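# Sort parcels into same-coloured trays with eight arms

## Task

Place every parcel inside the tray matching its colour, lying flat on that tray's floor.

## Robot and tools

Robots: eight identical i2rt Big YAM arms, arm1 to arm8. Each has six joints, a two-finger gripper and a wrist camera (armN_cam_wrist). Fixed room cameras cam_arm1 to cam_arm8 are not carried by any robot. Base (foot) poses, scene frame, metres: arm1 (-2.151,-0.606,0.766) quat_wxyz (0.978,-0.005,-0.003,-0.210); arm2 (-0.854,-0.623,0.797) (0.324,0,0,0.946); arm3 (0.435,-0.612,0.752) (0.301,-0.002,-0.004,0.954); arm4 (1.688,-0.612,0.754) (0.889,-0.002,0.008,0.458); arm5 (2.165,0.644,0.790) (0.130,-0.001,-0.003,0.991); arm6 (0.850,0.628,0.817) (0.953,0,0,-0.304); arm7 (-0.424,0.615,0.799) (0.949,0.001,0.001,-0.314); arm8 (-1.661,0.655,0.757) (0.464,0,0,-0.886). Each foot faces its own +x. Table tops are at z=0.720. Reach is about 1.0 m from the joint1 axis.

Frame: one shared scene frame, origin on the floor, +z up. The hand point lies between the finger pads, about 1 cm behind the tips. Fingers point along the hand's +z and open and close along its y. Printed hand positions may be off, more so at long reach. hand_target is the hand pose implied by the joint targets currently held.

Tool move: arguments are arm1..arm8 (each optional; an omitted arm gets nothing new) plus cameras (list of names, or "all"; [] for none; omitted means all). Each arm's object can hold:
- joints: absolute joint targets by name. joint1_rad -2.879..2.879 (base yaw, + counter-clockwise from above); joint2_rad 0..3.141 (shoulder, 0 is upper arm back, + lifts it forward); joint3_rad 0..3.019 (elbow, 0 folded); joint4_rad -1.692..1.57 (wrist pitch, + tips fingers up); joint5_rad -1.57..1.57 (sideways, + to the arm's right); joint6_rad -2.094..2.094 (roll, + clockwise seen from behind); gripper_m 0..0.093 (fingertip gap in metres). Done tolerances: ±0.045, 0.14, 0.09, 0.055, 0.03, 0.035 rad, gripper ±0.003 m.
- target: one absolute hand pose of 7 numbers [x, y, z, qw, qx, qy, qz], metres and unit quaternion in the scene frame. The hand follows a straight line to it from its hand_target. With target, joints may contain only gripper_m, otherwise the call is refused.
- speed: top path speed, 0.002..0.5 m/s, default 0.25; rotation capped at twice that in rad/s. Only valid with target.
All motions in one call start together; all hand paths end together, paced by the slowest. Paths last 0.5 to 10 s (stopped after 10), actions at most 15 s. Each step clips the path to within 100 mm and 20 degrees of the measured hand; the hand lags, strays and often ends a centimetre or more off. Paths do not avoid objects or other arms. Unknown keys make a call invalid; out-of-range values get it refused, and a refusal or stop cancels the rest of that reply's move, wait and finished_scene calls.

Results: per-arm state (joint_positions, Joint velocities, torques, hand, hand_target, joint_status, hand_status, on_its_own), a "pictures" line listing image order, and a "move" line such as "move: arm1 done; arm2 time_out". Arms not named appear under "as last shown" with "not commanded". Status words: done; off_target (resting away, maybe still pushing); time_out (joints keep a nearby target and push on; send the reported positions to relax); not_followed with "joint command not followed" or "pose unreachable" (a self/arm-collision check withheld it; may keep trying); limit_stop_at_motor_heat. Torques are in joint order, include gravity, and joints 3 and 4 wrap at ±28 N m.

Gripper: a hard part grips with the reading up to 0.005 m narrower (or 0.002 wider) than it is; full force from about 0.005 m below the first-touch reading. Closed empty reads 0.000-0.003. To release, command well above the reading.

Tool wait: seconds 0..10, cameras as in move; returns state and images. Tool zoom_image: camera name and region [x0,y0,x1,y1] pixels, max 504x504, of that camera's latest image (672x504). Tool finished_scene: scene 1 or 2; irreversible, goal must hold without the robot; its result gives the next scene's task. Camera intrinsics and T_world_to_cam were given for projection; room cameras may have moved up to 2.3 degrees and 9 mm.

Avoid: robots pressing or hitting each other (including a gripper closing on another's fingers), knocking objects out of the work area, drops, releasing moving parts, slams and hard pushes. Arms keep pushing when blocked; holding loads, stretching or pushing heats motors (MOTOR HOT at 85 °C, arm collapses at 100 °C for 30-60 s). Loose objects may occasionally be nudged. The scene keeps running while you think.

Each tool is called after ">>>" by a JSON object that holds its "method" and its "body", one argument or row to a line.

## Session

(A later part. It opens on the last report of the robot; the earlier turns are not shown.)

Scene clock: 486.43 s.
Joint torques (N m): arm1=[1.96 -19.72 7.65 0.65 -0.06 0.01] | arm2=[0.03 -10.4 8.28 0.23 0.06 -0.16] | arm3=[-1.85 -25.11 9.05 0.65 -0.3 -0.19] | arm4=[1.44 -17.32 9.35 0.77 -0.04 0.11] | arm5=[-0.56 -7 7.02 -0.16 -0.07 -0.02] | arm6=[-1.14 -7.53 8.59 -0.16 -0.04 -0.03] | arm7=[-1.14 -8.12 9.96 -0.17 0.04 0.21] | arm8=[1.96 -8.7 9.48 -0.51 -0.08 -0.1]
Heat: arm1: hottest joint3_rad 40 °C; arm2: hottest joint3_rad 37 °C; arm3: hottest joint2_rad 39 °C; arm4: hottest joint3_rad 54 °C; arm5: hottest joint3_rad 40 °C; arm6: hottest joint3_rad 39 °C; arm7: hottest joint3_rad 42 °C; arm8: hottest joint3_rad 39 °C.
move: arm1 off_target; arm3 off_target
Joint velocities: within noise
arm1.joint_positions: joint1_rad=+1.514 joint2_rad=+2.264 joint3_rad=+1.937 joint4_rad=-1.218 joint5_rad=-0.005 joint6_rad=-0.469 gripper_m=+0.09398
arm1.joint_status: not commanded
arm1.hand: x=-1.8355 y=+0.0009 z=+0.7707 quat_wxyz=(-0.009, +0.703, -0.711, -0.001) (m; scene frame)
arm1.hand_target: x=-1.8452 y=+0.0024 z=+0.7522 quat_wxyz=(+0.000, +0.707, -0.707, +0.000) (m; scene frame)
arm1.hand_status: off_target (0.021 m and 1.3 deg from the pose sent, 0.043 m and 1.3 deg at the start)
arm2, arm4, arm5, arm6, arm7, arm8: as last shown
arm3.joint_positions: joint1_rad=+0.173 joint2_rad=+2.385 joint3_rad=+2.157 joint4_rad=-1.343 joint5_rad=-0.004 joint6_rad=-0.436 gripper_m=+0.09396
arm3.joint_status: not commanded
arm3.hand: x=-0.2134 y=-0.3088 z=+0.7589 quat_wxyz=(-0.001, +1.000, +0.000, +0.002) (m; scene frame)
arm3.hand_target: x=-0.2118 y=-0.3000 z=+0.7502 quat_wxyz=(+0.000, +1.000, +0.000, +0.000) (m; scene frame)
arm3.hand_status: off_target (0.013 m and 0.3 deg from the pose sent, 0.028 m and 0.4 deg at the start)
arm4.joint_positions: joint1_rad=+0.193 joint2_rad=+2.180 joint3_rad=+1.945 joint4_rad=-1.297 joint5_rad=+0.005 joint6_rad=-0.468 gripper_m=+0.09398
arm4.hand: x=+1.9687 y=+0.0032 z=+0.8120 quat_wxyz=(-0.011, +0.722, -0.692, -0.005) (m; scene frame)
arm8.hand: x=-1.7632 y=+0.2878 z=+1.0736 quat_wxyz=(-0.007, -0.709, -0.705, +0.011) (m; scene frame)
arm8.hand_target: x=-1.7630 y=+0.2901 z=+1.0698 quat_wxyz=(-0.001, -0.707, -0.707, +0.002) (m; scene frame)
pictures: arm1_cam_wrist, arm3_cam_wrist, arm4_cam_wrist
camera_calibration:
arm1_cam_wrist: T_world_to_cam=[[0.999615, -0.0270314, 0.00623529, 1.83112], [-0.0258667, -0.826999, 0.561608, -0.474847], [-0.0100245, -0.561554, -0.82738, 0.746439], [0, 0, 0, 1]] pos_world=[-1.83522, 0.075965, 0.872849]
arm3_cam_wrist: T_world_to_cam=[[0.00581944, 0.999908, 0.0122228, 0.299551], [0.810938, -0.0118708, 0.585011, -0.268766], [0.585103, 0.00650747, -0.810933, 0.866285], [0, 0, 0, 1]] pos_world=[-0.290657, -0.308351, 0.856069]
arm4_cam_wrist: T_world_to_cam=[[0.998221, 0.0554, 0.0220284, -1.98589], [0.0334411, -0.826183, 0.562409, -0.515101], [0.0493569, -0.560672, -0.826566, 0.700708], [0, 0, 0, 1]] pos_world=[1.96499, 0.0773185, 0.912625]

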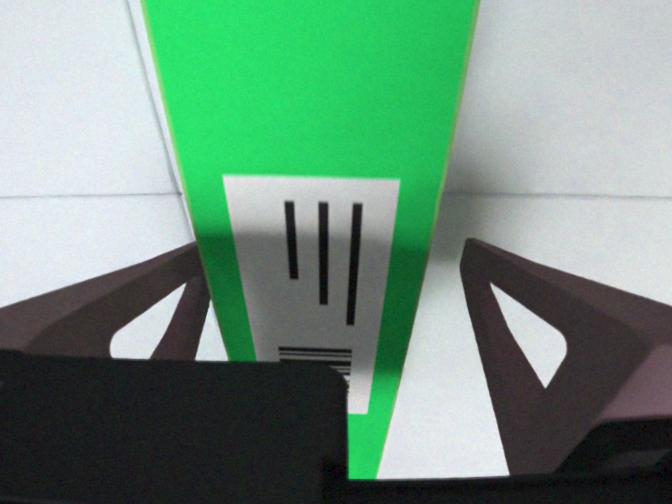

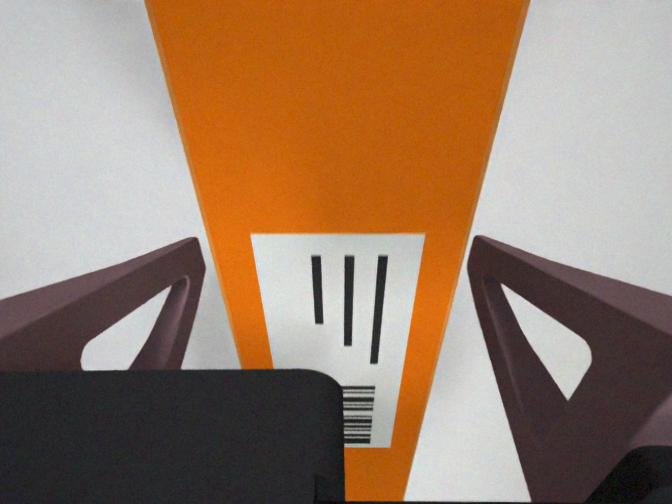

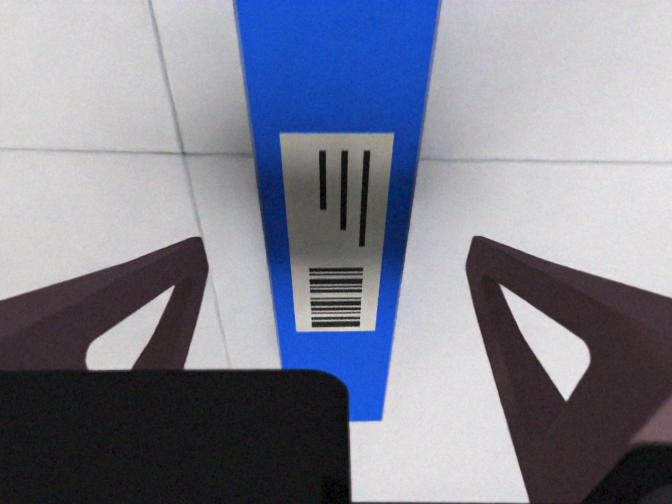

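>>> {"method": "move", "body": {
  "arm1": {"target":[-1.854,0.002,0.752,0,0.7071,-0.7071,0],"speed":0.06},
  "arm3": {"joints":{"gripper_m":0.055}},
  "arm4": {"target":[1.961,0.003,0.76,0,0.7228,-0.691,0],"speed":0.06},
  "cameras": ["arm1_cam_wrist","arm4_cam_wrist"]
}}

>>> {"method": "move", "body": {
  "arm1": {"target":[-1.854,0.002,0.738,0,0.7071,-0.7071,0],"speed":0.06},
  "arm4": {"target":[1.961,0.002,0.735,0,0.7228,-0.691,0],"speed":0.06},
  "cameras": ["arm1_cam_wrist","arm4_cam_wrist"]
}}

Scene clock: 498.83 s.
Joint torques (N m): arm1=[2.2 -20.48 7.28 0.84 -0.08 0.07] | arm2=[0.03 -10.46 8.28 0.23 0.06 -0.16] | arm3=[-1.79 -25.17 9.06 0.62 -0.3 -0.2] | arm4=[1.08 -17.32 9.36 0.77 -0.04 0.11] | arm5=[-0.5 -7.53 7.19 0.01 -0.06 -0.02] | arm6=[-1.08 -7.53 8.58 -0.14 -0.03 -0.03] | arm7=[-1.14 -8.18 10.03 -0.2 0.04 0.22] | arm8=[1.79 -8.82 9.51 -0.5 -0.09 -0.1]
Heat: arm1: hottest joint3_rad 39 °C; arm2: hottest joint3_rad 37 °C; arm3: hottest joint2_rad 38 °C; arm4: hottest joint3_rad 52 °C; arm5: hottest joint3_rad 40 °C; arm6: hottest joint3_rad 39 °C; arm7: hottest joint3_rad 42 °C; arm8: hottest joint3_rad 39 °C.
move: arm1 off_target; arm3 off_target; arm4 off_target
Joint velocities: within noise
arm1.joint_positions: joint1_rad=+1.528 joint2_rad=+2.264 joint3_rad=+1.916 joint4_rad=-1.206 joint5_rad=-0.005 joint6_rad=-0.464 gripper_m=+0.09398
arm1.joint_status: not commanded
arm1.hand: x=-1.8459 y=+0.0006 z=+0.7632 quat_wxyz=(-0.005, +0.706, -0.708, +0.000) (m; scene frame)
arm1.hand_target: x=-1.8541 y=+0.0018 z=+0.7521 quat_wxyz=(+0.000, +0.707, -0.707, +0.000) (m; scene frame)
arm1.hand_status: off_target (0.014 m and 0.6 deg from the pose sent, 0.026 m and 1.3 deg at the start)
arm2, arm5, arm6, arm7, arm8: as last shown
arm3.joint_positions: joint1_rad=+0.173 joint2_rad=+2.385 joint3_rad=+2.157 joint4_rad=-1.343 joint5_rad=-0.004 joint6_rad=-0.436 gripper_m=+0.05876
arm3.joint_status: gripper_m off_target (ended at +0.05878, target +0.05500)
arm3.hand: x=-0.2134 y=-0.3088 z=+0.7589 quat_wxyz=(-0.001, +1.000, +0.000, +0.002) (m; scene frame)
arm3.hand_target: x=-0.2117 y=-0.3000 z=+0.7502 quat_wxyz=(+0.000, +1.000, +0.000, +0.000) (m; scene frame)
arm3.hand_status: not commanded
arm4.joint_positions: joint1_rad=+0.193 joint2_rad=+2.201 joint3_rad=+1.900 joint4_rad=-1.233 joint5_rad=+0.005 joint6_rad=-0.468 gripper_m=+0.09398
arm4.joint_status: not commanded
arm4.hand: x=+1.9679 y=+0.0018 z=+0.7817 quat_wxyz=(-0.011, +0.722, -0.692, -0.005) (m; scene frame)
arm4.hand_target: x=+1.9608 y=+0.0024 z=+0.7604 quat_wxyz=(+0.000, +0.723, -0.691, +0.000) (m; scene frame)
arm4.hand_status: off_target (0.023 m and 1.4 deg from the pose sent, 0.052 m and 1.4 deg at the start)
arm8.hand: x=-1.7632 y=+0.2877 z=+1.0737 quat_wxyz=(-0.007, -0.709, -0.705, +0.011) (m; scene frame)
arm8.hand_target: x=-1.7630 y=+0.2900 z=+1.0700 quat_wxyz=(-0.001, -0.707, -0.707, +0.002) (m; scene frame)
pictures: arm1_cam_wrist, arm4_cam_wrist
camera_calibration:
arm1_cam_wrist: T_world_to_cam=[[0.999824, -0.0186595, 0.00195537, 1.84512], [-0.0164597, -0.822356, 0.568735, -0.459225], [-0.00900429, -0.568667, -0.822519, 0.738067], [0, 0, 0, 1]] pos_world=[-1.84571, 0.0764967, 0.864643]
arm4_cam_wrist: T_world_to_cam=[[0.998252, 0.0551168, 0.0213165, -1.98376], [0.0335372, -0.825379, 0.563582, -0.500333], [0.048657, -0.561882, -0.825785, 0.67567], [0, 0, 0, 1]] pos_world=[1.96419, 0.0760207, 0.882224]

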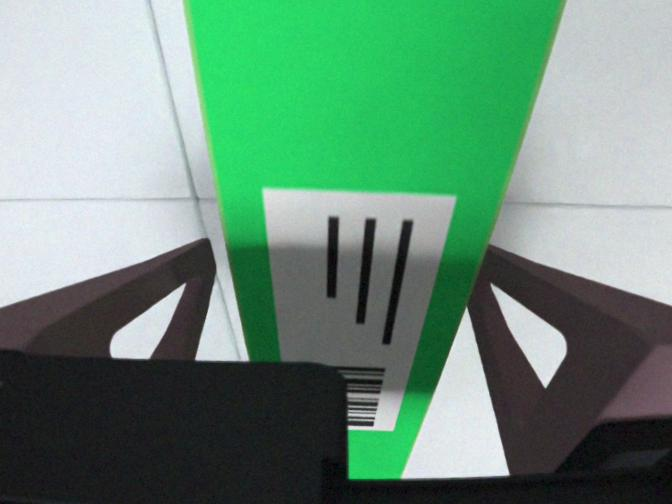

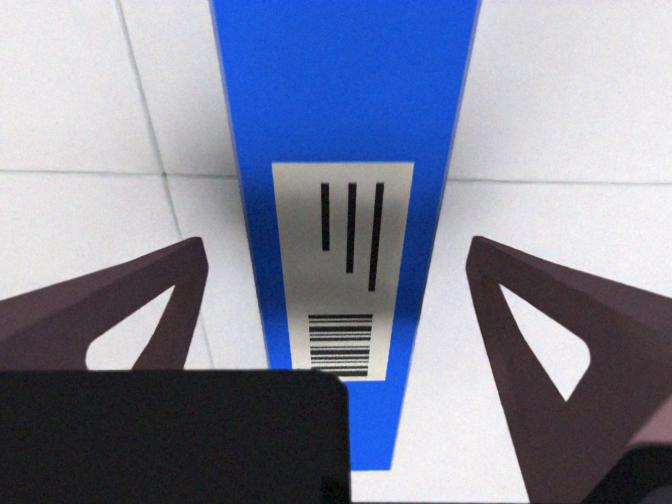

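Scene clock: 499.93 s.
Joint torques (N m): arm1=[1.96 -19.66 7.32 0.81 -0.02 0.08] | arm2=[0.03 -10.46 8.29 0.23 0.05 -0.16] | arm3=[-1.85 -25.11 9.06 0.59 -0.3 -0.19] | arm4=[1.03 -17.38 9.21 0.76 -0.05 0.1] | arm5=[-0.79 -7.36 7.21 -0.01 -0.09 -0.02] | arm6=[-1.14 -7.53 8.58 -0.13 -0.03 -0.03] | arm7=[-1.03 -7.88 10.03 -0.18 0.04 0.2] | arm8=[1.55 -9.11 9.5 -0.51 -0.08 -0.09]
Heat: arm1: hottest joint3_rad 39 °C; arm2: hottest joint3_rad 37 °C; arm3: hottest joint2_rad 38 °C; arm4: hottest joint3_rad 52 °C; arm5: hottest joint3_rad 40 °C; arm6: hottest joint3_rad 39 °C; arm7: hottest joint3_rad 42 °C; arm8: hottest joint3_rad 39 °C.
move: arm1 off_target; arm4 off_target
Joint velocities: within noise
arm1.joint_positions: joint1_rad=+1.528 joint2_rad=+2.264 joint3_rad=+1.905 joint4_rad=-1.180 joint5_rad=-0.005 joint6_rad=-0.464 gripper_m=+0.09398
arm1.joint_status: not commanded
arm1.hand: x=-1.8450 y=+0.0023 z=+0.7590 quat_wxyz=(-0.012, +0.706, -0.708, -0.002) (m; scene frame)
arm1.hand_target: x=-1.8542 y=+0.0014 z=+0.7383 quat_wxyz=(+0.000, +0.707, -0.707, +0.000) (m; scene frame)
arm1.hand_status: off_target (0.023 m and 1.4 deg from the pose sent, 0.027 m and 0.6 deg at the start)
arm2, arm3, arm5, arm6, arm7, arm8: as last shown
arm4.joint_positions: joint1_rad=+0.193 joint2_rad=+2.226 joint3_rad=+1.874 joint4_rad=-1.183 joint5_rad=+0.005 joint6_rad=-0.468 gripper_m=+0.09398
arm4.joint_status: not commanded
arm4.hand: x=+1.9676 y=+0.0016 z=+0.7564 quat_wxyz=(-0.010, +0.722, -0.692, -0.004) (m; scene frame)
arm4.hand_target: x=+1.9608 y=+0.0013 z=+0.7353 quat_wxyz=(+0.000, +0.723, -0.691, +0.000) (m; scene frame)
arm4.hand_status: off_target (0.022 m and 1.3 deg from the pose sent, 0.047 m and 1.3 deg at the start)
pictures: arm1_cam_wrist, arm4_cam_wrist
camera_calibration:
arm1_cam_wrist: T_world_to_cam=[[0.999786, -0.0189634, 0.00820682, 1.83942], [-0.0203159, -0.829637, 0.557933, -0.454362], [-0.00377161, -0.557981, -0.829845, 0.750796], [0, 0, 0, 1]] pos_world=[-1.84543, 0.0768559, 0.861452]
arm4_cam_wrist: T_world_to_cam=[[0.99826, 0.0551263, 0.0209167, -1.98269], [0.0337356, -0.824969, 0.56417, -0.487017], [0.0483563, -0.562483, -0.825394, 0.65495], [0, 0, 0, 1]] pos_world=[1.964, 0.0759218, 0.856823]

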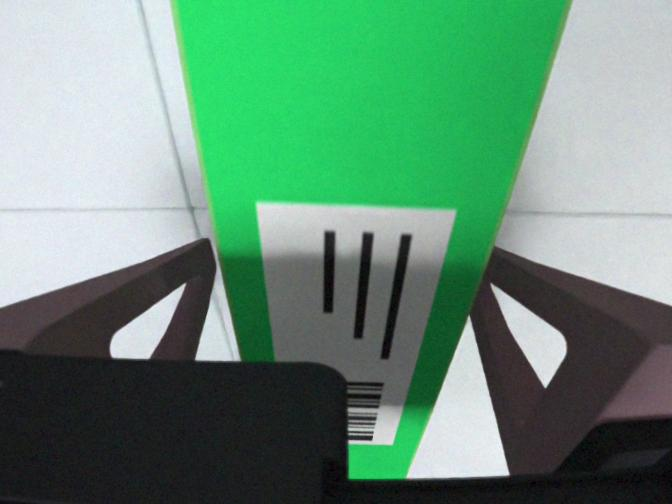

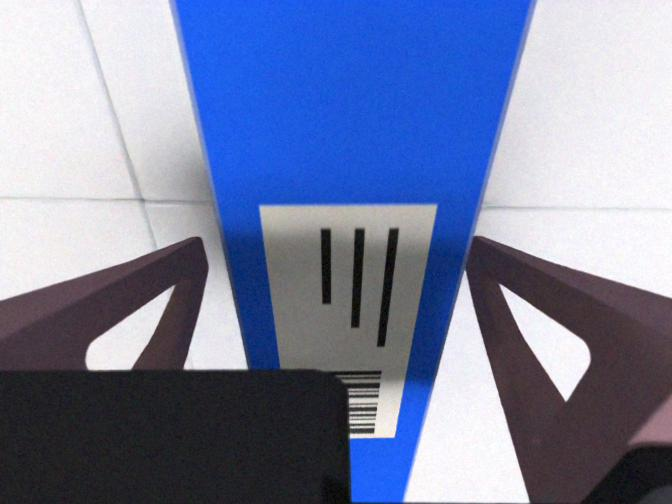

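>>> {"method": "move", "body": {
  "arm1": {"joints":{"gripper_m":0.055}},
  "arm4": {"joints":{"gripper_m":0.055}},
  "cameras": []
}}

>>> {"method": "move", "body": {
  "arm1": {"target":[-1.852,0.0,0.85,0,0.7071,-0.7071,0],"speed":0.15},
  "arm3": {"target":[-0.211,-0.3,0.85,0,1,0,0],"speed":0.15},
  "arm4": {"target":[1.961,0.002,0.85,0,0.7228,-0.691,0],"speed":0.15},
  "cameras": []
}}

>>> {"method": "move", "body": {
  "arm1": {"target":[-1.984,-0.276,1.08,0,0.7071,-0.7071,0],"speed":0.3},
  "arm3": {"target":[0.1,-0.454,1.08,0,1,0,0],"speed":0.3},
  "arm4": {"target":[1.842,-0.276,1.08,0,0.7228,-0.691,0],"speed":0.3},
  "cameras": ["arm1_cam_wrist","arm3_cam_wrist","arm4_cam_wrist"]
}}

Scene clock: 510.03 s.
Joint torques (N m): arm1=[2.14 -19.55 7.21 0.7 -0.04 0.06] | arm2=[0.03 -10.46 8.29 0.23 0.05 -0.16] | arm3=[-1.79 -25.11 9.05 0.62 -0.3 -0.19] | arm4=[0.97 -17.44 9.22 0.76 -0.06 0.1] | arm5=[-0.5 -7.36 7.3 -0.03 -0.1 0.03] | arm6=[-1.14 -7.59 8.59 -0.14 -0.04 -0.03] | arm7=[-0.97 -8.06 10.04 -0.21 0.03 0.2] | arm8=[1.85 -8.94 9.52 -0.54 -0.06 -0.1]
Heat: arm1: hottest joint3_rad 39 °C; arm2: hottest joint3_rad 37 °C; arm3: hottest joint2_rad 38 °C; arm4: hottest joint3_rad 51 °C; arm5: hottest joint3_rad 40 °C; arm6: hottest joint3_rad 39 °C; arm7: hottest joint3_rad 42 °C; arm8: hottest joint3_rad 39 °C.
move: arm1 off_target; arm4 off_target
Joint velocities: within noise
arm1.joint_positions: joint1_rad=+1.528 joint2_rad=+2.264 joint3_rad=+1.905 joint4_rad=-1.180 joint5_rad=-0.005 joint6_rad=-0.463 gripper_m=+0.05964
arm1.joint_status: gripper_m off_target (ended at +0.05967, target +0.05500)
arm1.hand: x=-1.8450 y=+0.0024 z=+0.7590 quat_wxyz=(-0.012, +0.706, -0.708, -0.003) (m; scene frame)
arm1.hand_target: x=-1.8542 y=+0.0015 z=+0.7383 quat_wxyz=(+0.000, +0.707, -0.707, +0.000) (m; scene frame)
arm1.hand_status: not commanded
arm2, arm3, arm5, arm7, arm8: as last shown
arm4.joint_positions: joint1_rad=+0.193 joint2_rad=+2.226 joint3_rad=+1.874 joint4_rad=-1.182 joint5_rad=+0.006 joint6_rad=-0.468 gripper_m=+0.05980
arm4.joint_status: gripper_m off_target (ended at +0.05983, target +0.05500)
arm4.hand: x=+1.9677 y=+0.0017 z=+0.7564 quat_wxyz=(-0.011, +0.722, -0.692, -0.004) (m; scene frame)
arm4.hand_target: x=+1.9608 y=+0.0014 z=+0.7353 quat_wxyz=(+0.000, +0.723, -0.691, +0.000) (m; scene frame)
arm4.hand_status: not commanded
arm6.joint_positions: joint1_rad=-1.150 joint2_rad=+1.324 joint3_rad=+1.274 joint4_rad=-1.521 joint5_rad=+0.001 joint6_rad=-0.211 gripper_m=+0.09286
arm6.joint_status: not commanded
arm6.hand: x=+0.7761 y=+0.2593 z=+1.0662 quat_wxyz=(+0.001, -0.702, -0.712, +0.000) (m; scene frame)
arm6.hand_target: x=+0.7740 y=+0.2620 z=+1.0700 quat_wxyz=(+0.000, -0.707, -0.707, +0.000) (m; scene frame)
arm6.hand_status: not commanded
pictures: none
No camera images: "cameras" was empty.

Scene clock: 511.70 s.
Joint torques (N m): arm1=[1.73 -20.31 11.88 -0.18 -0.04 0] | arm2=[0.03 -10.46 8.29 0.23 0.06 -0.16] | arm3=[-1.96 -29.1 14.23 -0.5 -0.22 -0.2] | arm4=[1.08 -19.08 14.15 -0.34 -0.08 0.11] | arm5=[-0.56 -7.24 7.01 -0.01 -0.1 -0.01] | arm6=[-1.2 -7.59 8.59 -0.13 -0.04 -0.03] | arm7=[-1.14 -8.06 10.03 -0.21 0.03 0.21] | arm8=[1.85 -8.7 9.55 -0.5 -0.06 -0.1]
Heat: arm1: hottest joint3_rad 39 °C; arm2: hottest joint3_rad 37 °C; arm3: hottest joint2_rad 38 °C; arm4: hottest joint3_rad 51 °C; arm5: hottest joint3_rad 40 °C; arm6: hottest joint3_rad 39 °C; arm7: hottest joint3_rad 42 °C; arm8: hottest joint3_rad 39 °C.
move: arm1 off_target; arm3 off_target; arm4 off_target
Joint velocities: within noise
arm1.joint_positions: joint1_rad=+1.528 joint2_rad=+2.178 joint3_rad=+1.969 joint4_rad=-1.380 joint5_rad=-0.005 joint6_rad=-0.463 gripper_m=+0.05964
arm1.joint_status: not commanded
arm1.hand: x=-1.8535 y=-0.0131 z=+0.8389 quat_wxyz=(+0.011, +0.706, -0.708, +0.005) (m; scene frame)
arm1.hand_target: x=-1.8523 y=-0.0005 z=+0.8500 quat_wxyz=(+0.000, +0.707, -0.707, +0.000) (m; scene frame)
arm1.hand_status: off_target (0.017 m and 1.4 deg from the pose sent, 0.091 m and 1.4 deg at the start)
arm2.joint_positions: joint1_rad=-2.019 joint2_rad=+1.315 joint3_rad=+1.339 joint4_rad=-1.572 joint5_rad=+0.000 joint6_rad=+0.470 gripper_m=+0.09289
arm2.joint_status: not commanded
arm2.hand: x=-0.5143 y=-0.4547 z=+1.0748 quat_wxyz=(-0.010, -0.004, -1.000, -0.005) (m; scene frame)
arm2.hand_target: x=-0.5151 y=-0.4560 z=+1.0701 quat_wxyz=(+0.000, +0.000, -1.000, +0.000) (m; scene frame)
arm2.hand_status: not commanded
arm3.joint_positions: joint1_rad=+0.173 joint2_rad=+2.371 joint3_rad=+2.239 joint4_rad=-1.523 joint5_rad=-0.004 joint6_rad=-0.436 gripper_m=+0.05875
arm3.joint_status: not commanded
arm3.hand: x=-0.1981 y=-0.3164 z=+0.8003 quat_wxyz=(+0.017, +0.999, -0.001, +0.040) (m; scene frame)
arm3.hand_target: x=-0.2084 y=-0.3011 z=+0.8501 quat_wxyz=(-0.001, +1.000, +0.000, +0.000) (m; scene frame)
arm3.hand_status: off_target (0.054 m and 5.0 deg from the pose sent, 0.092 m and 0.3 deg at the start)
arm4.joint_positions: joint1_rad=+0.193 joint2_rad=+2.155 joint3_rad=+1.958 joint4_rad=-1.396 joint5_rad=+0.006 joint6_rad=-0.468 gripper_m=+0.05980
arm4.joint_status: not commanded
arm4.hand: x=+1.9612 y=-0.0138 z=+0.8324 quat_wxyz=(+0.018, +0.722, -0.692, +0.006) (m; scene frame)
arm4.hand_target: x=+1.9606 y=+0.0011 z=+0.8502 quat_wxyz=(+0.000, +0.723, -0.691, +0.000) (m; scene frame)
arm4.hand_status: off_target (0.024 m and 2.1 deg from the pose sent, 0.094 m and 1.3 deg at the start)
arm5, arm6, arm7: as last shown
arm8.joint_positions: joint1_rad=+0.336 joint2_rad=+1.328 joint3_rad=+1.452 joint4_rad=-1.670 joint5_rad=-0.001 joint6_rad=-0.264 gripper_m=+0.09290
arm8.joint_status: not commanded
arm8.hand: x=-1.7632 y=+0.2877 z=+1.0737 quat_wxyz=(-0.007, -0.709, -0.705, +0.011) (m; scene frame)
arm8.hand_target: x=-1.7630 y=+0.2900 z=+1.0700 quat_wxyz=(-0.001, -0.707, -0.707, +0.002) (m; scene frame)
arm8.hand_status: not commanded
pictures: none
No camera images: "cameras" was empty.

Scene clock: 514.03 s.
Joint torques (N m): arm1=[0.09 -7.59 8.1 -0.13 -0.07 -0.07] | arm2=[0.03 -10.46 8.28 0.23 0.06 -0.16] | arm3=[-1.61 -11.11 9.48 -0.14 -0.28 -0.17] | arm4=[0.56 -7.3 9.77 -0.09 -0.06 0.06] | arm5=[-1.08 -7.06 7.08 -0.01 -0.1 -0.03] | arm6=[-1.14 -7.59 8.62 -0.13 -0.04 -0.03] | arm7=[-1.14 -8.18 9.99 -0.21 0.04 0.2] | arm8=[1.73 -8.76 9.57 -0.44 -0.06 -0.1]
Heat: arm1: hottest joint3_rad 39 °C; arm2: hottest joint3_rad 37 °C; arm3: hottest joint2_rad 38 °C; arm4: hottest joint3_rad 51 °C; arm5: hottest joint3_rad 40 °C; arm6: hottest joint3_rad 39 °C; arm7: hottest joint3_rad 42 °C; arm8: hottest joint3_rad 39 °C.
move: arm1 off_target; arm3 off_target; arm4 off_target
Joint velocities: within noise
arm1.joint_positions: joint1_rad=+1.528 joint2_rad=+1.288 joint3_rad=+1.435 joint4_rad=-1.673 joint5_rad=-0.005 joint6_rad=-0.470 gripper_m=+0.05964
arm1.joint_status: not commanded
arm1.hand: x=-1.9861 y=-0.2720 z=+1.0868 quat_wxyz=(-0.019, +0.708, -0.706, -0.005) (m; scene frame)
arm1.hand_target: x=-1.9841 y=-0.2760 z=+1.0800 quat_wxyz=(-0.004, +0.707, -0.707, -0.001) (m; scene frame)
arm1.hand_status: off_target (0.008 m and 2.2 deg from the pose sent, 0.380 m and 1.4 deg at the start; a joint's target at an end of its range on 25 of 70 steps)
arm2, arm6, arm8: as last shown
arm3.joint_positions: joint1_rad=+0.173 joint2_rad=+1.291 joint3_rad=+1.444 joint4_rad=-1.673 joint5_rad=-0.004 joint6_rad=-0.436 gripper_m=+0.05873
arm3.joint_status: not commanded
arm3.hand: x=+0.0959 y=-0.4562 z=+1.0767 quat_wxyz=(-0.012, +1.000, +0.000, -0.021) (m; scene frame)
arm3.hand_target: x=+0.0999 y=-0.4539 z=+1.0793 quat_wxyz=(-0.010, +1.000, +0.000, -0.021) (m; scene frame)
arm3.hand_status: off_target (0.006 m and 2.8 deg from the pose sent, 0.431 m and 5.0 deg at the start; a joint's target at an end of its range on 28 of 70 steps)
arm4.joint_positions: joint1_rad=+0.193 joint2_rad=+1.274 joint3_rad=+1.451 joint4_rad=-1.685 joint5_rad=+0.006 joint6_rad=-0.468 gripper_m=+0.05980
arm4.joint_status: not commanded
arm4.hand: x=+1.8448 y=-0.2743 z=+1.0832 quat_wxyz=(-0.023, +0.721, -0.692, -0.009) (m; scene frame)
arm4.hand_target: x=+1.8420 y=-0.2760 z=+1.0795 quat_wxyz=(-0.014, +0.723, -0.691, -0.005) (m; scene frame)
arm4.hand_status: off_target (0.005 m and 2.9 deg from the pose sent, 0.380 m and 2.2 deg at the start; a joint's target at an end of its range on 27 of 70 steps)
arm5.joint_positions: joint1_rad=+1.563 joint2_rad=+1.326 joint3_rad=+1.362 joint4_rad=-1.589 joint5_rad=+0.000 joint6_rad=-0.272 gripper_m=+0.09285
arm5.joint_status: not commanded
arm5.hand: x=+2.0616 y=+0.2742 z=+1.0699 quat_wxyz=(+0.004, +0.706, +0.708, -0.004) (m; scene frame)
arm5.hand_target: x=+2.0620 y=+0.2751 z=+1.0700 quat_wxyz=(+0.000, +0.707, +0.707, +0.000) (m; scene frame)
arm5.hand_status: not commanded
arm7.joint_positions: joint1_rad=-1.015 joint2_rad=+1.277 joint3_rad=+1.293 joint4_rad=-1.539 joint5_rad=-0.003 joint6_rad=-0.102 gripper_m=+0.09397
arm7.joint_status: not commanded
arm7.hand: x=-0.4545 y=+0.2447 z=+1.0711 quat_wxyz=(-0.015, -0.700, -0.714, +0.016) (m; scene frame)
arm7.hand_target: x=-0.4580 y=+0.2479 z=+1.0693 quat_wxyz=(-0.009, -0.707, -0.707, +0.011) (m; scene frame)
arm7.hand_status: not commanded
pictures: arm1_cam_wrist, arm3_cam_wrist, arm4_cam_wrist
camera_calibration:
arm1_cam_wrist: T_world_to_cam=[[0.999819, -0.0125557, 0.0143136, 1.96776], [-0.0183408, -0.836972, 0.546938, -0.853774], [0.00511291, -0.547101, -0.837051, 0.897633], [0, 0, 0, 1]] pos_world=[-1.98765, -0.198782, 1.19016]
arm3_cam_wrist: T_world_to_cam=[[0.00643645, 0.999441, 0.0327921, 0.418834], [0.837166, -0.0233207, 0.546451, -0.673379], [0.54691, 0.0239352, -0.836849, 0.983536], [0, 0, 0, 1]] pos_world=[0.0231286, -0.457845, 1.1773]
arm4_cam_wrist: T_world_to_cam=[[0.997951, 0.0542297, 0.0339611, -1.86548], [0.0270718, -0.838756, 0.543833, -0.864357], [0.057977, -0.5418, -0.838506, 0.777597], [0, 0, 0, 1]] pos_world=[1.83998, -0.202519, 1.18544]

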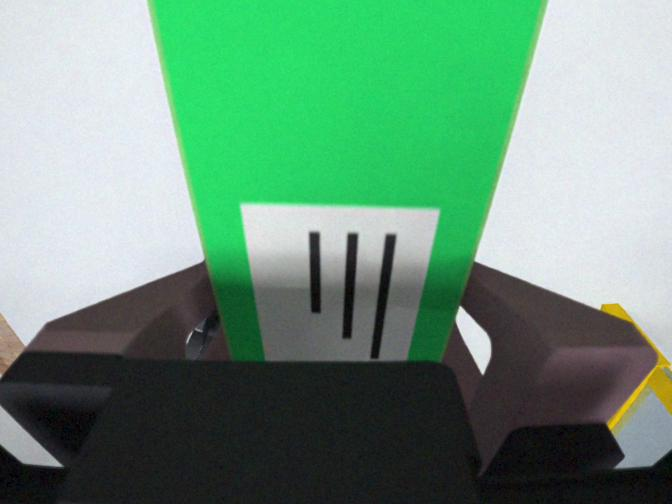

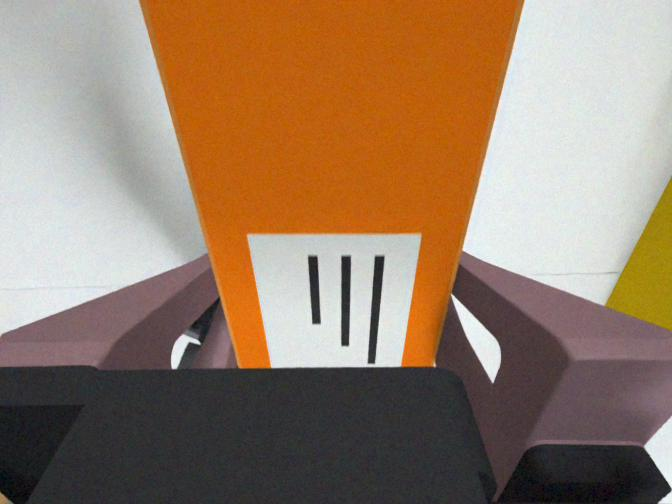

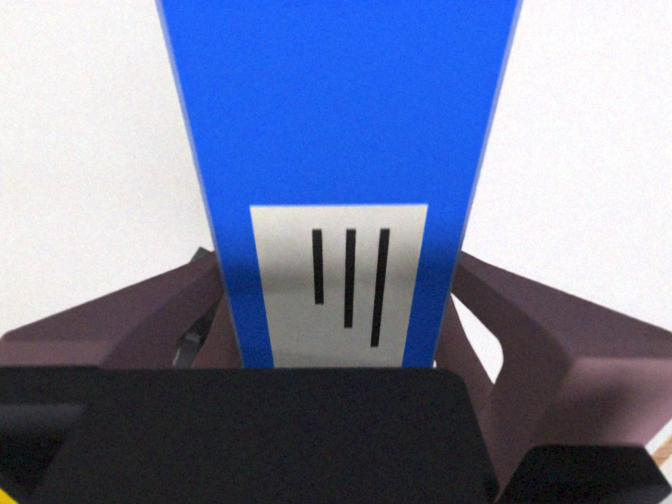

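>>> {"method": "move", "body": {
  "arm1": {"joints":{"joint1_rad":-1.539,"joint6_rad":-0.042}},
  "arm3": {"joints":{"joint1_rad":2.143,"joint6_rad":-0.166}},
  "arm4": {"joints":{"joint1_rad":-1.887,"joint6_rad":0.02}},
  "cameras": []
}}

>>> {"method": "move", "body": {
  "arm1": {"target":[-2.417,-1.251,0.87,0,0.819,0.574,0],"speed":0.3},
  "arm3": {"target":[0.409,-1.297,0.87,0,0.661,0.751,0],"speed":0.3},
  "arm4": {"target":[2.119,-1.197,0.87,0,0.4594,0.8882,0],"speed":0.3},
  "cameras": ["arm1_cam_wrist","arm3_cam_wrist","arm4_cam_wrist","cam_arm7"]
}}

Scene clock: 532.73 s.
Joint torques (N m): arm1=[0.67 -9 8.09 -0.1 0.03 0.08] | arm2=[0.03 -10.46 8.29 0.21 0.05 -0.16] | arm3=[0.32 -11.99 9.47 -0.16 -0.19 0.12] | arm4=[-1.14 -7.71 9.77 -0.06 -0.03 0.11] | arm5=[-1.26 -7.77 7.21 -0.03 -0.11 -0.01] | arm6=[-1.14 -7.59 8.59 -0.14 -0.04 -0.03] | arm7=[-1.2 -7.94 10 -0.16 0.05 0.21] | arm8=[1.61 -9.05 9.46 -0.5 -0.07 -0.1]
Heat: arm1: hottest joint3_rad 39 °C; arm2: hottest joint3_rad 37 °C; arm3: hottest joint2_rad 35 °C; arm4: hottest joint3_rad 50 °C; arm5: hottest joint3_rad 40 °C; arm6: hottest joint3_rad 39 °C; arm7: hottest joint3_rad 43 °C; arm8: hottest joint3_rad 39 °C.
move: arm1 done; arm3 done; arm4 done
Joint velocities: within noise
arm1.joint_positions: joint1_rad=-1.529 joint2_rad=+1.304 joint3_rad=+1.435 joint4_rad=-1.673 joint5_rad=-0.007 joint6_rad=-0.049 gripper_m=+0.05955
arm1.joint_status: all done
arm1.hand: x=-2.2912 y=-0.9496 z=+1.0869 quat_wxyz=(-0.016, -0.815, -0.580, +0.012) (m; scene frame)
arm1.hand_target: x=-2.2921 y=-0.9430 z=+1.0857 quat_wxyz=(-0.013, -0.819, -0.573, +0.006) (m; scene frame)
arm1.hand_status: not commanded
arm2, arm5, arm6, arm7, arm8: as last shown
arm3.joint_positions: joint1_rad=+2.131 joint2_rad=+1.298 joint3_rad=+1.444 joint4_rad=-1.673 joint5_rad=-0.007 joint6_rad=-0.182 gripper_m=+0.05872
arm3.joint_status: all done
arm3.hand: x=+0.4154 y=-0.9870 z=+1.0731 quat_wxyz=(+0.017, +0.659, +0.752, -0.011) (m; scene frame)
arm3.hand_target: x=+0.4203 y=-0.9833 z=+1.0781 quat_wxyz=(+0.018, +0.660, +0.751, -0.012) (m; scene frame)
arm3.hand_status: not commanded
arm4.joint_positions: joint1_rad=-1.877 joint2_rad=+1.281 joint3_rad=+1.451 joint4_rad=-1.685 joint5_rad=+0.006 joint6_rad=+0.012 gripper_m=+0.05981
arm4.joint_status: all done
arm4.hand: x=+1.9124 y=-0.9038 z=+1.0861 quat_wxyz=(-0.021, -0.451, -0.892, +0.022) (m; scene frame)
arm4.hand_target: x=+1.9069 y=-0.9028 z=+1.0849 quat_wxyz=(-0.015, -0.459, -0.888, +0.020) (m; scene frame)
arm4.hand_status: not commanded
pictures: none
No camera images: "cameras" was empty.

Scene clock: 535.70 s.
Joint torques (N m): arm1=[1.38 -20.37 12.7 -0.12 0.18 0.08] | arm2=[0.03 -10.46 8.28 0.23 0.06 -0.16] | arm3=[0.56 -24.23 14.32 -0.39 0.03 0.12] | arm4=[-1.79 -19.14 15.02 -0.27 -0.15 0.05] | arm5=[-0.73 -7.47 7.1 -0.01 -0.11 -0.03] | arm6=[-1.14 -7.53 8.59 -0.16 -0.03 -0.03] | arm7=[-1.03 -8.12 10.03 -0.16 0.03 0.22] | arm8=[1.96 -8.7 9.51 -0.5 -0.05 -0.09]
Heat: arm1: hottest joint3_rad 40 °C; arm2: hottest joint3_rad 37 °C; arm3: hottest joint3_rad 36 °C; arm4: hottest joint3_rad 51 °C; arm5: hottest joint3_rad 40 °C; arm6: hottest joint3_rad 39 °C; arm7: hottest joint3_rad 43 °C; arm8: hottest joint3_rad 39 °C.
move: arm1 off_target; arm3 off_target; arm4 off_target
Joint velocities: within noise
arm1.joint_positions: joint1_rad=-1.529 joint2_rad=+2.254 joint3_rad=+2.141 joint4_rad=-1.485 joint5_rad=+0.004 joint6_rad=-0.047 gripper_m=+0.05955
arm1.joint_status: not commanded
arm1.hand: x=-2.4089 y=-1.2415 z=+0.8642 quat_wxyz=(+0.004, -0.815, -0.579, -0.009) (m; scene frame)
arm1.hand_target: x=-2.4168 y=-1.2504 z=+0.8701 quat_wxyz=(+0.000, -0.819, -0.574, +0.001) (m; scene frame)
arm1.hand_status: off_target (0.014 m and 1.3 deg from the pose sent, 0.392 m and 2.4 deg at the start)
arm2, arm5, arm6, arm7, arm8: as last shown
arm3.joint_positions: joint1_rad=+2.133 joint2_rad=+2.202 joint3_rad=+2.075 joint4_rad=-1.481 joint5_rad=+0.001 joint6_rad=-0.179 gripper_m=+0.05873
arm3.joint_status: not commanded
arm3.hand: x=+0.4021 y=-1.2813 z=+0.8493 quat_wxyz=(-0.012, +0.659, +0.752, +0.019) (m; scene frame)
arm3.hand_target: x=+0.4092 y=-1.2957 z=+0.8702 quat_wxyz=(+0.001, +0.661, +0.751, +0.000) (m; scene frame)
arm3.hand_status: off_target (0.027 m and 2.5 deg from the pose sent, 0.371 m and 2.3 deg at the start)
arm4.joint_positions: joint1_rad=-1.879 joint2_rad=+2.360 joint3_rad=+2.390 joint4_rad=-1.617 joint5_rad=-0.013 joint6_rad=+0.012 gripper_m=+0.05981
arm4.joint_status: not commanded
arm4.hand: x=+2.1203 y=-1.1823 z=+0.8687 quat_wxyz=(+0.007, -0.453, -0.892, -0.002) (m; scene frame)
arm4.hand_target: x=+2.1184 y=-1.1964 z=+0.8699 quat_wxyz=(-0.001, -0.459, -0.888, +0.000) (m; scene frame)
arm4.hand_status: off_target (0.015 m and 1.2 deg from the pose sent, 0.419 m and 3.7 deg at the start)
pictures: arm1_cam_wrist, arm3_cam_wrist, arm4_cam_wrist, cam_arm7
camera_calibration:
arm1_cam_wrist: T_world_to_cam=[[-0.939028, 0.343746, -0.00807259, -1.82725], [0.27318, 0.760106, 0.589586, 1.09696], [0.208804, 0.551433, -0.807665, 2.01213], [0, 0, 0, 1]] pos_world=[-2.43565, -1.31525, 0.963626]
arm3_cam_wrist: T_world_to_cam=[[-0.992062, -0.12572, -0.00279531, 0.239004], [-0.10075, 0.781326, 0.615937, 0.524358], [-0.0752516, 0.611329, -0.78779, 1.6067], [0, 0, 0, 1]] pos_world=[0.410843, -1.36187, 0.94344]
arm4_cam_wrist: T_world_to_cam=[[-0.798915, -0.601277, 0.0141358, 0.968233], [-0.477177, 0.64798, 0.593653, 1.26695], [-0.36611, 0.467533, -0.804597, 2.15278], [0, 0, 0, 1]] pos_world=[2.16625, -1.24528, 0.966304]

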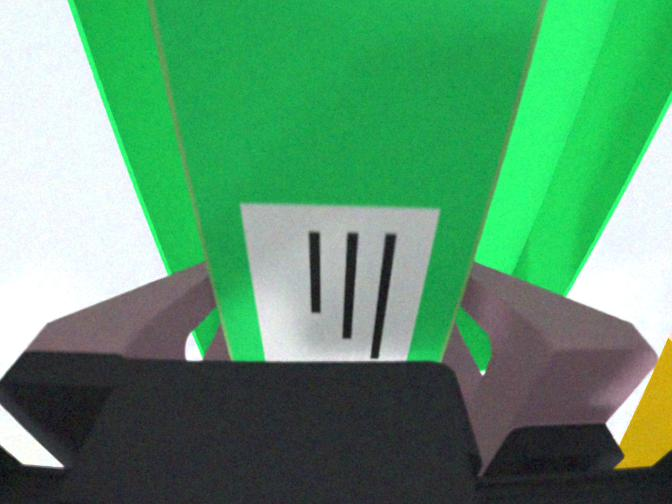

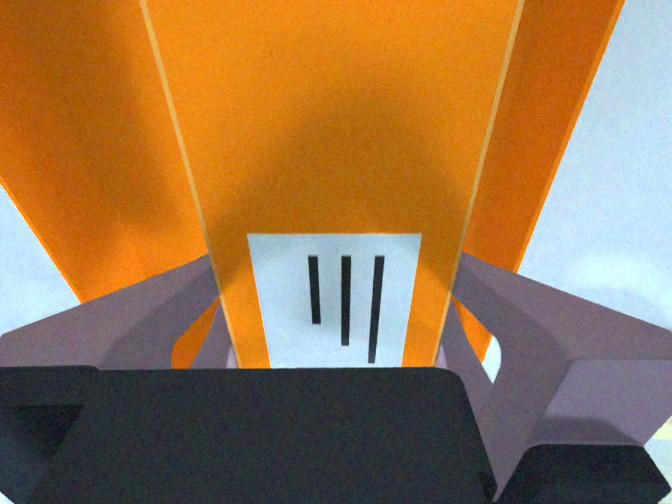

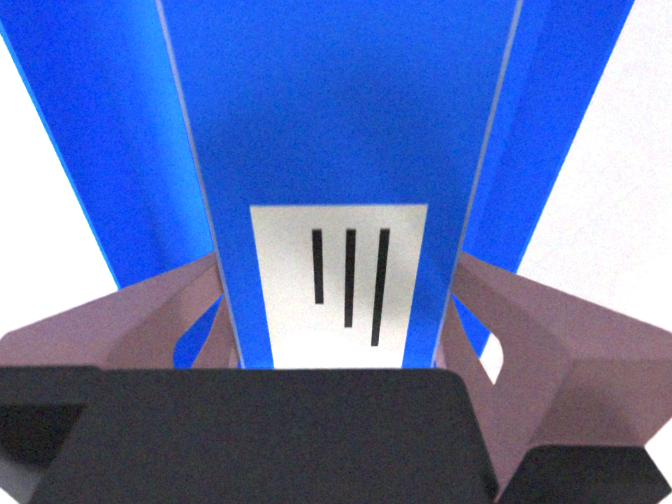

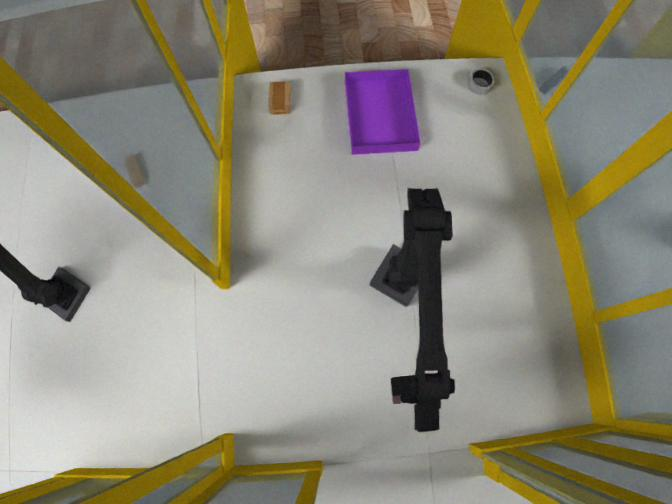

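>>> {"method": "move", "body": {
  "arm1": {"target":[-2.445,-1.241,0.835,0,0.8141,0.5807,0],"speed":0.12},
  "arm3": {"target":[0.436,-1.297,0.85,0,0.661,0.751,0],"speed":0.12},
  "arm4": {"target":[2.126,-1.192,0.835,0,0.4594,0.8882,0],"speed":0.12},
  "cameras": ["arm1_cam_wrist","arm3_cam_wrist","arm4_cam_wrist"]
}}

Scene clock: 592.33 s.
Joint torques (N m): arm1=[1.08 -20.13 8.85 0.77 0.16 -0.07] | arm2=[0.03 -10.46 8.28 0.23 0.05 -0.16] | arm3=[1.14 -23.47 11.17 0.57 0.02 0.15] | arm4=[-0.67 -19.25 9.95 0.77 -0.15 0.12] | arm5=[-0.56 -7.41 7.19 -0.1 -0.09 -0.04] | arm6=[-1.14 -7.59 8.58 -0.14 -0.04 -0.03] | arm7=[-1.08 -8 10.02 -0.17 0.04 0.21] | arm8=[2.02 -9.05 9.55 -0.51 -0.06 -0.08]
Heat: arm1: hottest joint3_rad 46 °C; arm2: hottest joint3_rad 37 °C; arm3: hottest joint3_rad 41 °C; arm4: hottest joint3_rad 57 °C; arm5: hottest joint3_rad 40 °C; arm6: hottest joint3_rad 39 °C; arm7: hottest joint3_rad 43 °C; arm8: hottest joint3_rad 39 °C.
move: arm1 off_target; arm3 off_target; arm4 off_target
Joint velocities: within noise
arm1.joint_positions: joint1_rad=-1.573 joint2_rad=+2.275 joint3_rad=+2.141 joint4_rad=-1.436 joint5_rad=+0.005 joint6_rad=-0.090 gripper_m=+0.05955
arm1.joint_status: not commanded
arm1.hand: x=-2.4410 y=-1.2399 z=+0.8496 quat_wxyz=(-0.003, -0.815, -0.579, +0.003) (m; scene frame)
arm1.hand_target: x=-2.4448 y=-1.2407 z=+0.8352 quat_wxyz=(+0.000, -0.814, -0.581, +0.000) (m; scene frame)
arm1.hand_status: off_target (0.015 m and 0.6 deg from the pose sent, 0.046 m and 1.1 deg at the start)
arm2, arm5, arm6, arm7, arm8: as last shown
arm3.joint_positions: joint1_rad=+2.177 joint2_rad=+2.202 joint3_rad=+2.075 joint4_rad=-1.462 joint5_rad=+0.001 joint6_rad=-0.140 gripper_m=+0.05872
arm3.joint_status: not commanded
arm3.hand: x=+0.4310 y=-1.2868 z=+0.8493 quat_wxyz=(-0.006, +0.658, +0.753, +0.011) (m; scene frame)
arm3.hand_target: x=+0.4360 y=-1.2967 z=+0.8502 quat_wxyz=(+0.000, +0.661, +0.751, +0.000) (m; scene frame)
arm3.hand_status: off_target (0.011 m and 1.5 deg from the pose sent, 0.037 m and 2.5 deg at the start)
arm4.joint_positions: joint1_rad=-1.879 joint2_rad=+2.363 joint3_rad=+2.365 joint4_rad=-1.552 joint5_rad=-0.013 joint6_rad=+0.017 gripper_m=+0.05981
arm4.joint_status: not commanded
arm4.hand: x=+2.1261 y=-1.1903 z=+0.8575 quat_wxyz=(-0.009, -0.455, -0.891, +0.006) (m; scene frame)
arm4.hand_target: x=+2.1256 y=-1.1916 z=+0.8354 quat_wxyz=(+0.000, -0.460, -0.888, +0.000) (m; scene frame)
arm4.hand_status: off_target (0.023 m and 1.4 deg from the pose sent, 0.036 m and 1.2 deg at the start)
arm8.hand: x=-1.7632 y=+0.2878 z=+1.0736 quat_wxyz=(-0.007, -0.709, -0.705, +0.011) (m; scene frame)
arm8.hand_target: x=-1.7630 y=+0.2901 z=+1.0698 quat_wxyz=(-0.001, -0.707, -0.707, +0.002) (m; scene frame)
pictures: arm1_cam_wrist, arm3_cam_wrist, arm4_cam_wrist
camera_calibration:
arm1_cam_wrist: T_world_to_cam=[[-0.938921, 0.344074, -0.00637518, -1.85878], [0.279937, 0.774415, 0.567376, 1.16615], [0.200156, 0.530937, -0.823434, 1.973], [0, 0, 0, 1]] pos_world=[-2.46661, -1.31107, 0.951139]
arm3_cam_wrist: T_world_to_cam=[[-0.991475, -0.130283, 0.00191385, 0.256983], [-0.10297, 0.79245, 0.601183, 0.559395], [-0.0798408, 0.595861, -0.799109, 1.60384], [0, 0, 0, 1]] pos_world=[0.440445, -1.36548, 0.944853]
arm4_cam_wrist: T_world_to_cam=[[-0.80185, -0.597361, 0.0139847, 0.979207], [-0.487338, 0.667348, 0.563159, 1.35231], [-0.345742, 0.444754, -0.82623, 2.09781], [0, 0, 0, 1]] pos_world=[2.16951, -1.25053, 0.95802]

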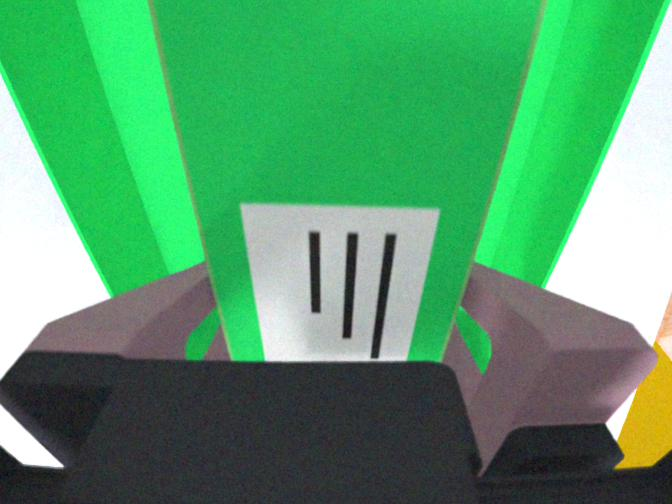

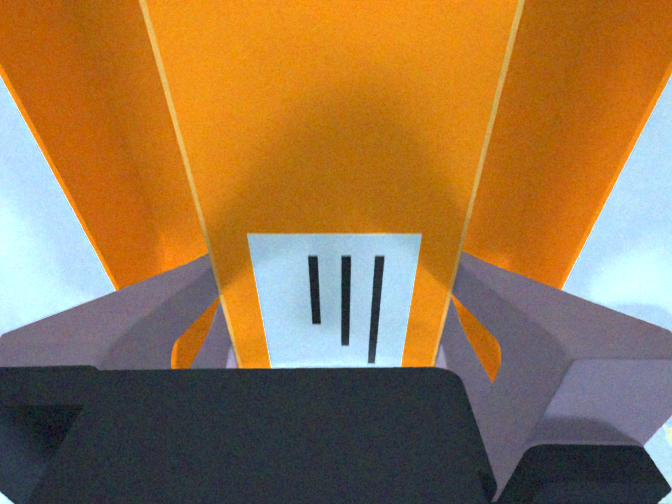

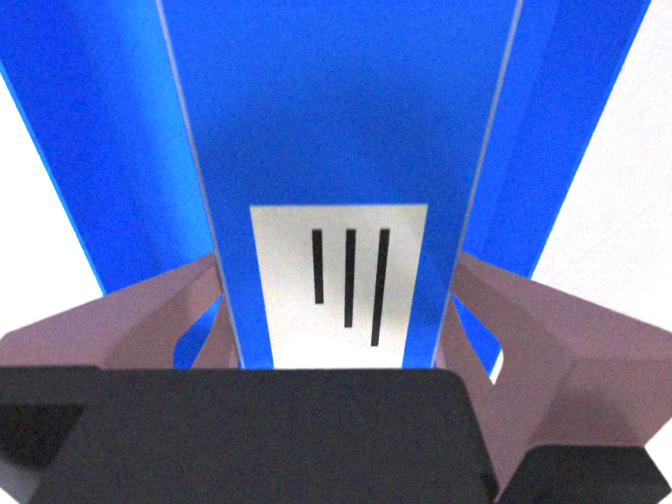

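>>> {"method": "move", "body": {
  "arm4": {"target":[2.136,-1.185,0.82,0,0.4594,0.8882,0],"speed":0.1},
  "cameras": ["cam_arm1","cam_arm3","cam_arm4"]
}}

Scene clock: 599.70 s.
Joint torques (N m): arm1=[1.49 -20.13 8.87 0.75 0.17 -0.06] | arm2=[0.03 -10.46 8.28 0.23 0.05 -0.16] | arm3=[0.03 -23.47 11.15 0.57 0.03 0.13] | arm4=[0.85 -19.08 9.78 0.8 -0.14 0.11] | arm5=[-0.56 -7.3 7.21 -0.16 -0.08 0.02] | arm6=[-1.14 -7.65 8.61 -0.13 -0.04 -0.03] | arm7=[-1.08 -8.06 9.98 -0.21 0.03 0.22] | arm8=[1.67 -8.88 9.52 -0.53 -0.05 -0.08]
Heat: arm1: hottest joint3_rad 45 °C; arm2: hottest joint3_rad 37 °C; arm3: hottest joint3_rad 41 °C; arm4: hottest joint3_rad 56 °C; arm5: hottest joint3_rad 40 °C; arm6: hottest joint3_rad 39 °C; arm7: hottest joint3_rad 43 °C; arm8: hottest joint3_rad 39 °C.
move: arm4 off_target
Joint velocities: within noise
arm1, arm2, arm3, arm5, arm6, arm7, arm8: as last shown
arm1.joint_positions: joint1_rad=-1.573 joint2_rad=+2.275 joint3_rad=+2.141 joint4_rad=-1.436 joint5_rad=+0.005 joint6_rad=-0.091 gripper_m=+0.05955
arm3.hand_target: x=+0.4360 y=-1.2967 z=+0.8503 quat_wxyz=(+0.000, +0.661, +0.751, +0.000) (m; scene frame)
arm4.joint_positions: joint1_rad=-1.879 joint2_rad=+2.364 joint3_rad=+2.336 joint4_rad=-1.517 joint5_rad=-0.013 joint6_rad=+0.034 gripper_m=+0.05981
arm4.joint_status: not commanded
arm4.hand: x=+2.1268 y=-1.1915 z=+0.8456 quat_wxyz=(-0.012, -0.462, -0.887, +0.007) (m; scene frame)
arm4.hand_target: x=+2.1353 y=-1.1845 z=+0.8203 quat_wxyz=(+0.000, -0.459, -0.888, +0.000) (m; scene frame)
arm4.hand_status: off_target (0.028 m and 1.6 deg from the pose sent, 0.039 m and 1.4 deg at the start)
pictures: cam_arm1, cam_arm3, cam_arm4

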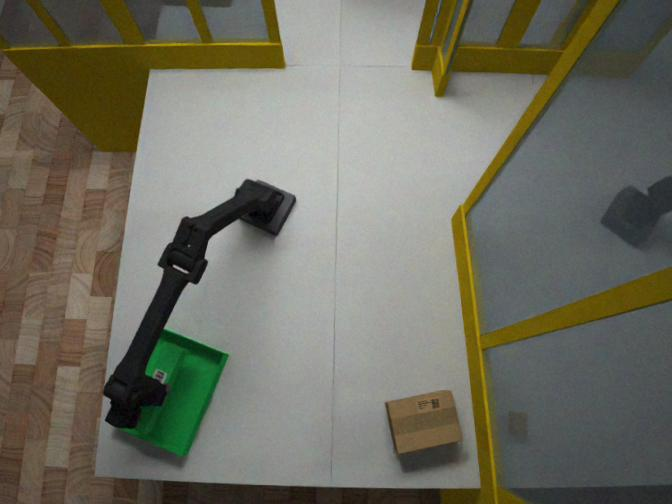

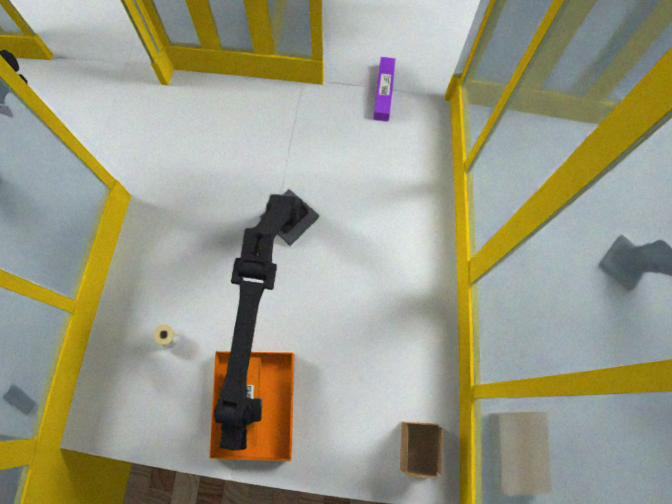

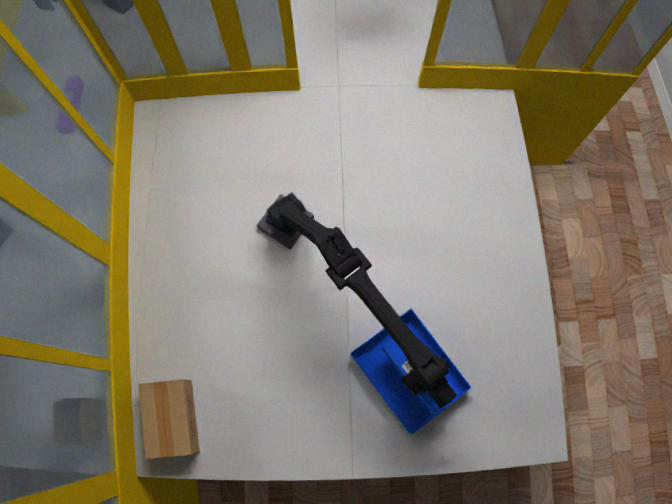

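>>> {"method": "zoom_image", "body": {
  "camera": "cam_arm1",
  "region": [80, 300, 260, 470]
}}

>>> {"method": "zoom_image", "body": {
  "camera": "cam_arm3",
  "region": [180, 320, 330, 470]
}}

>>> {"method": "zoom_image", "body": {
  "camera": "cam_arm4",
  "region": [330, 290, 490, 450]
}}

Scaled by 2.800.

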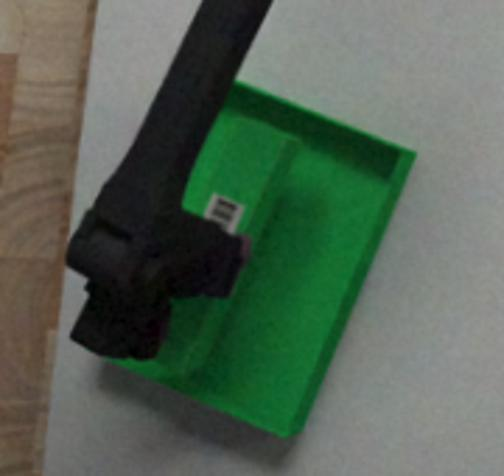

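Scaled by 3.360.

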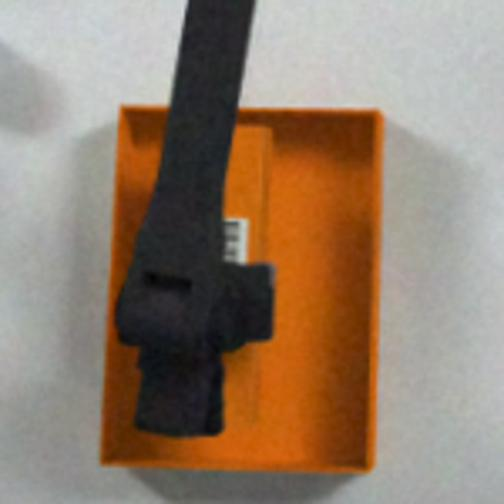

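Scaled by 3.150.

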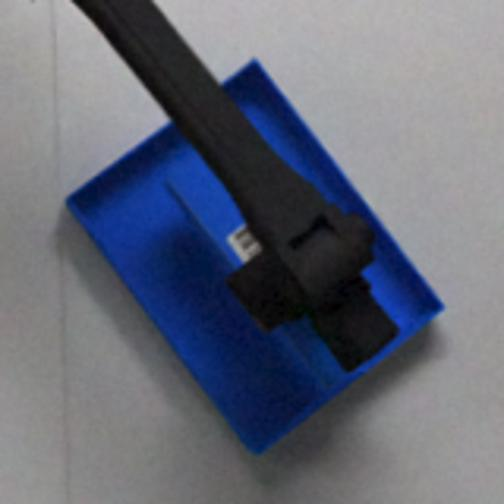

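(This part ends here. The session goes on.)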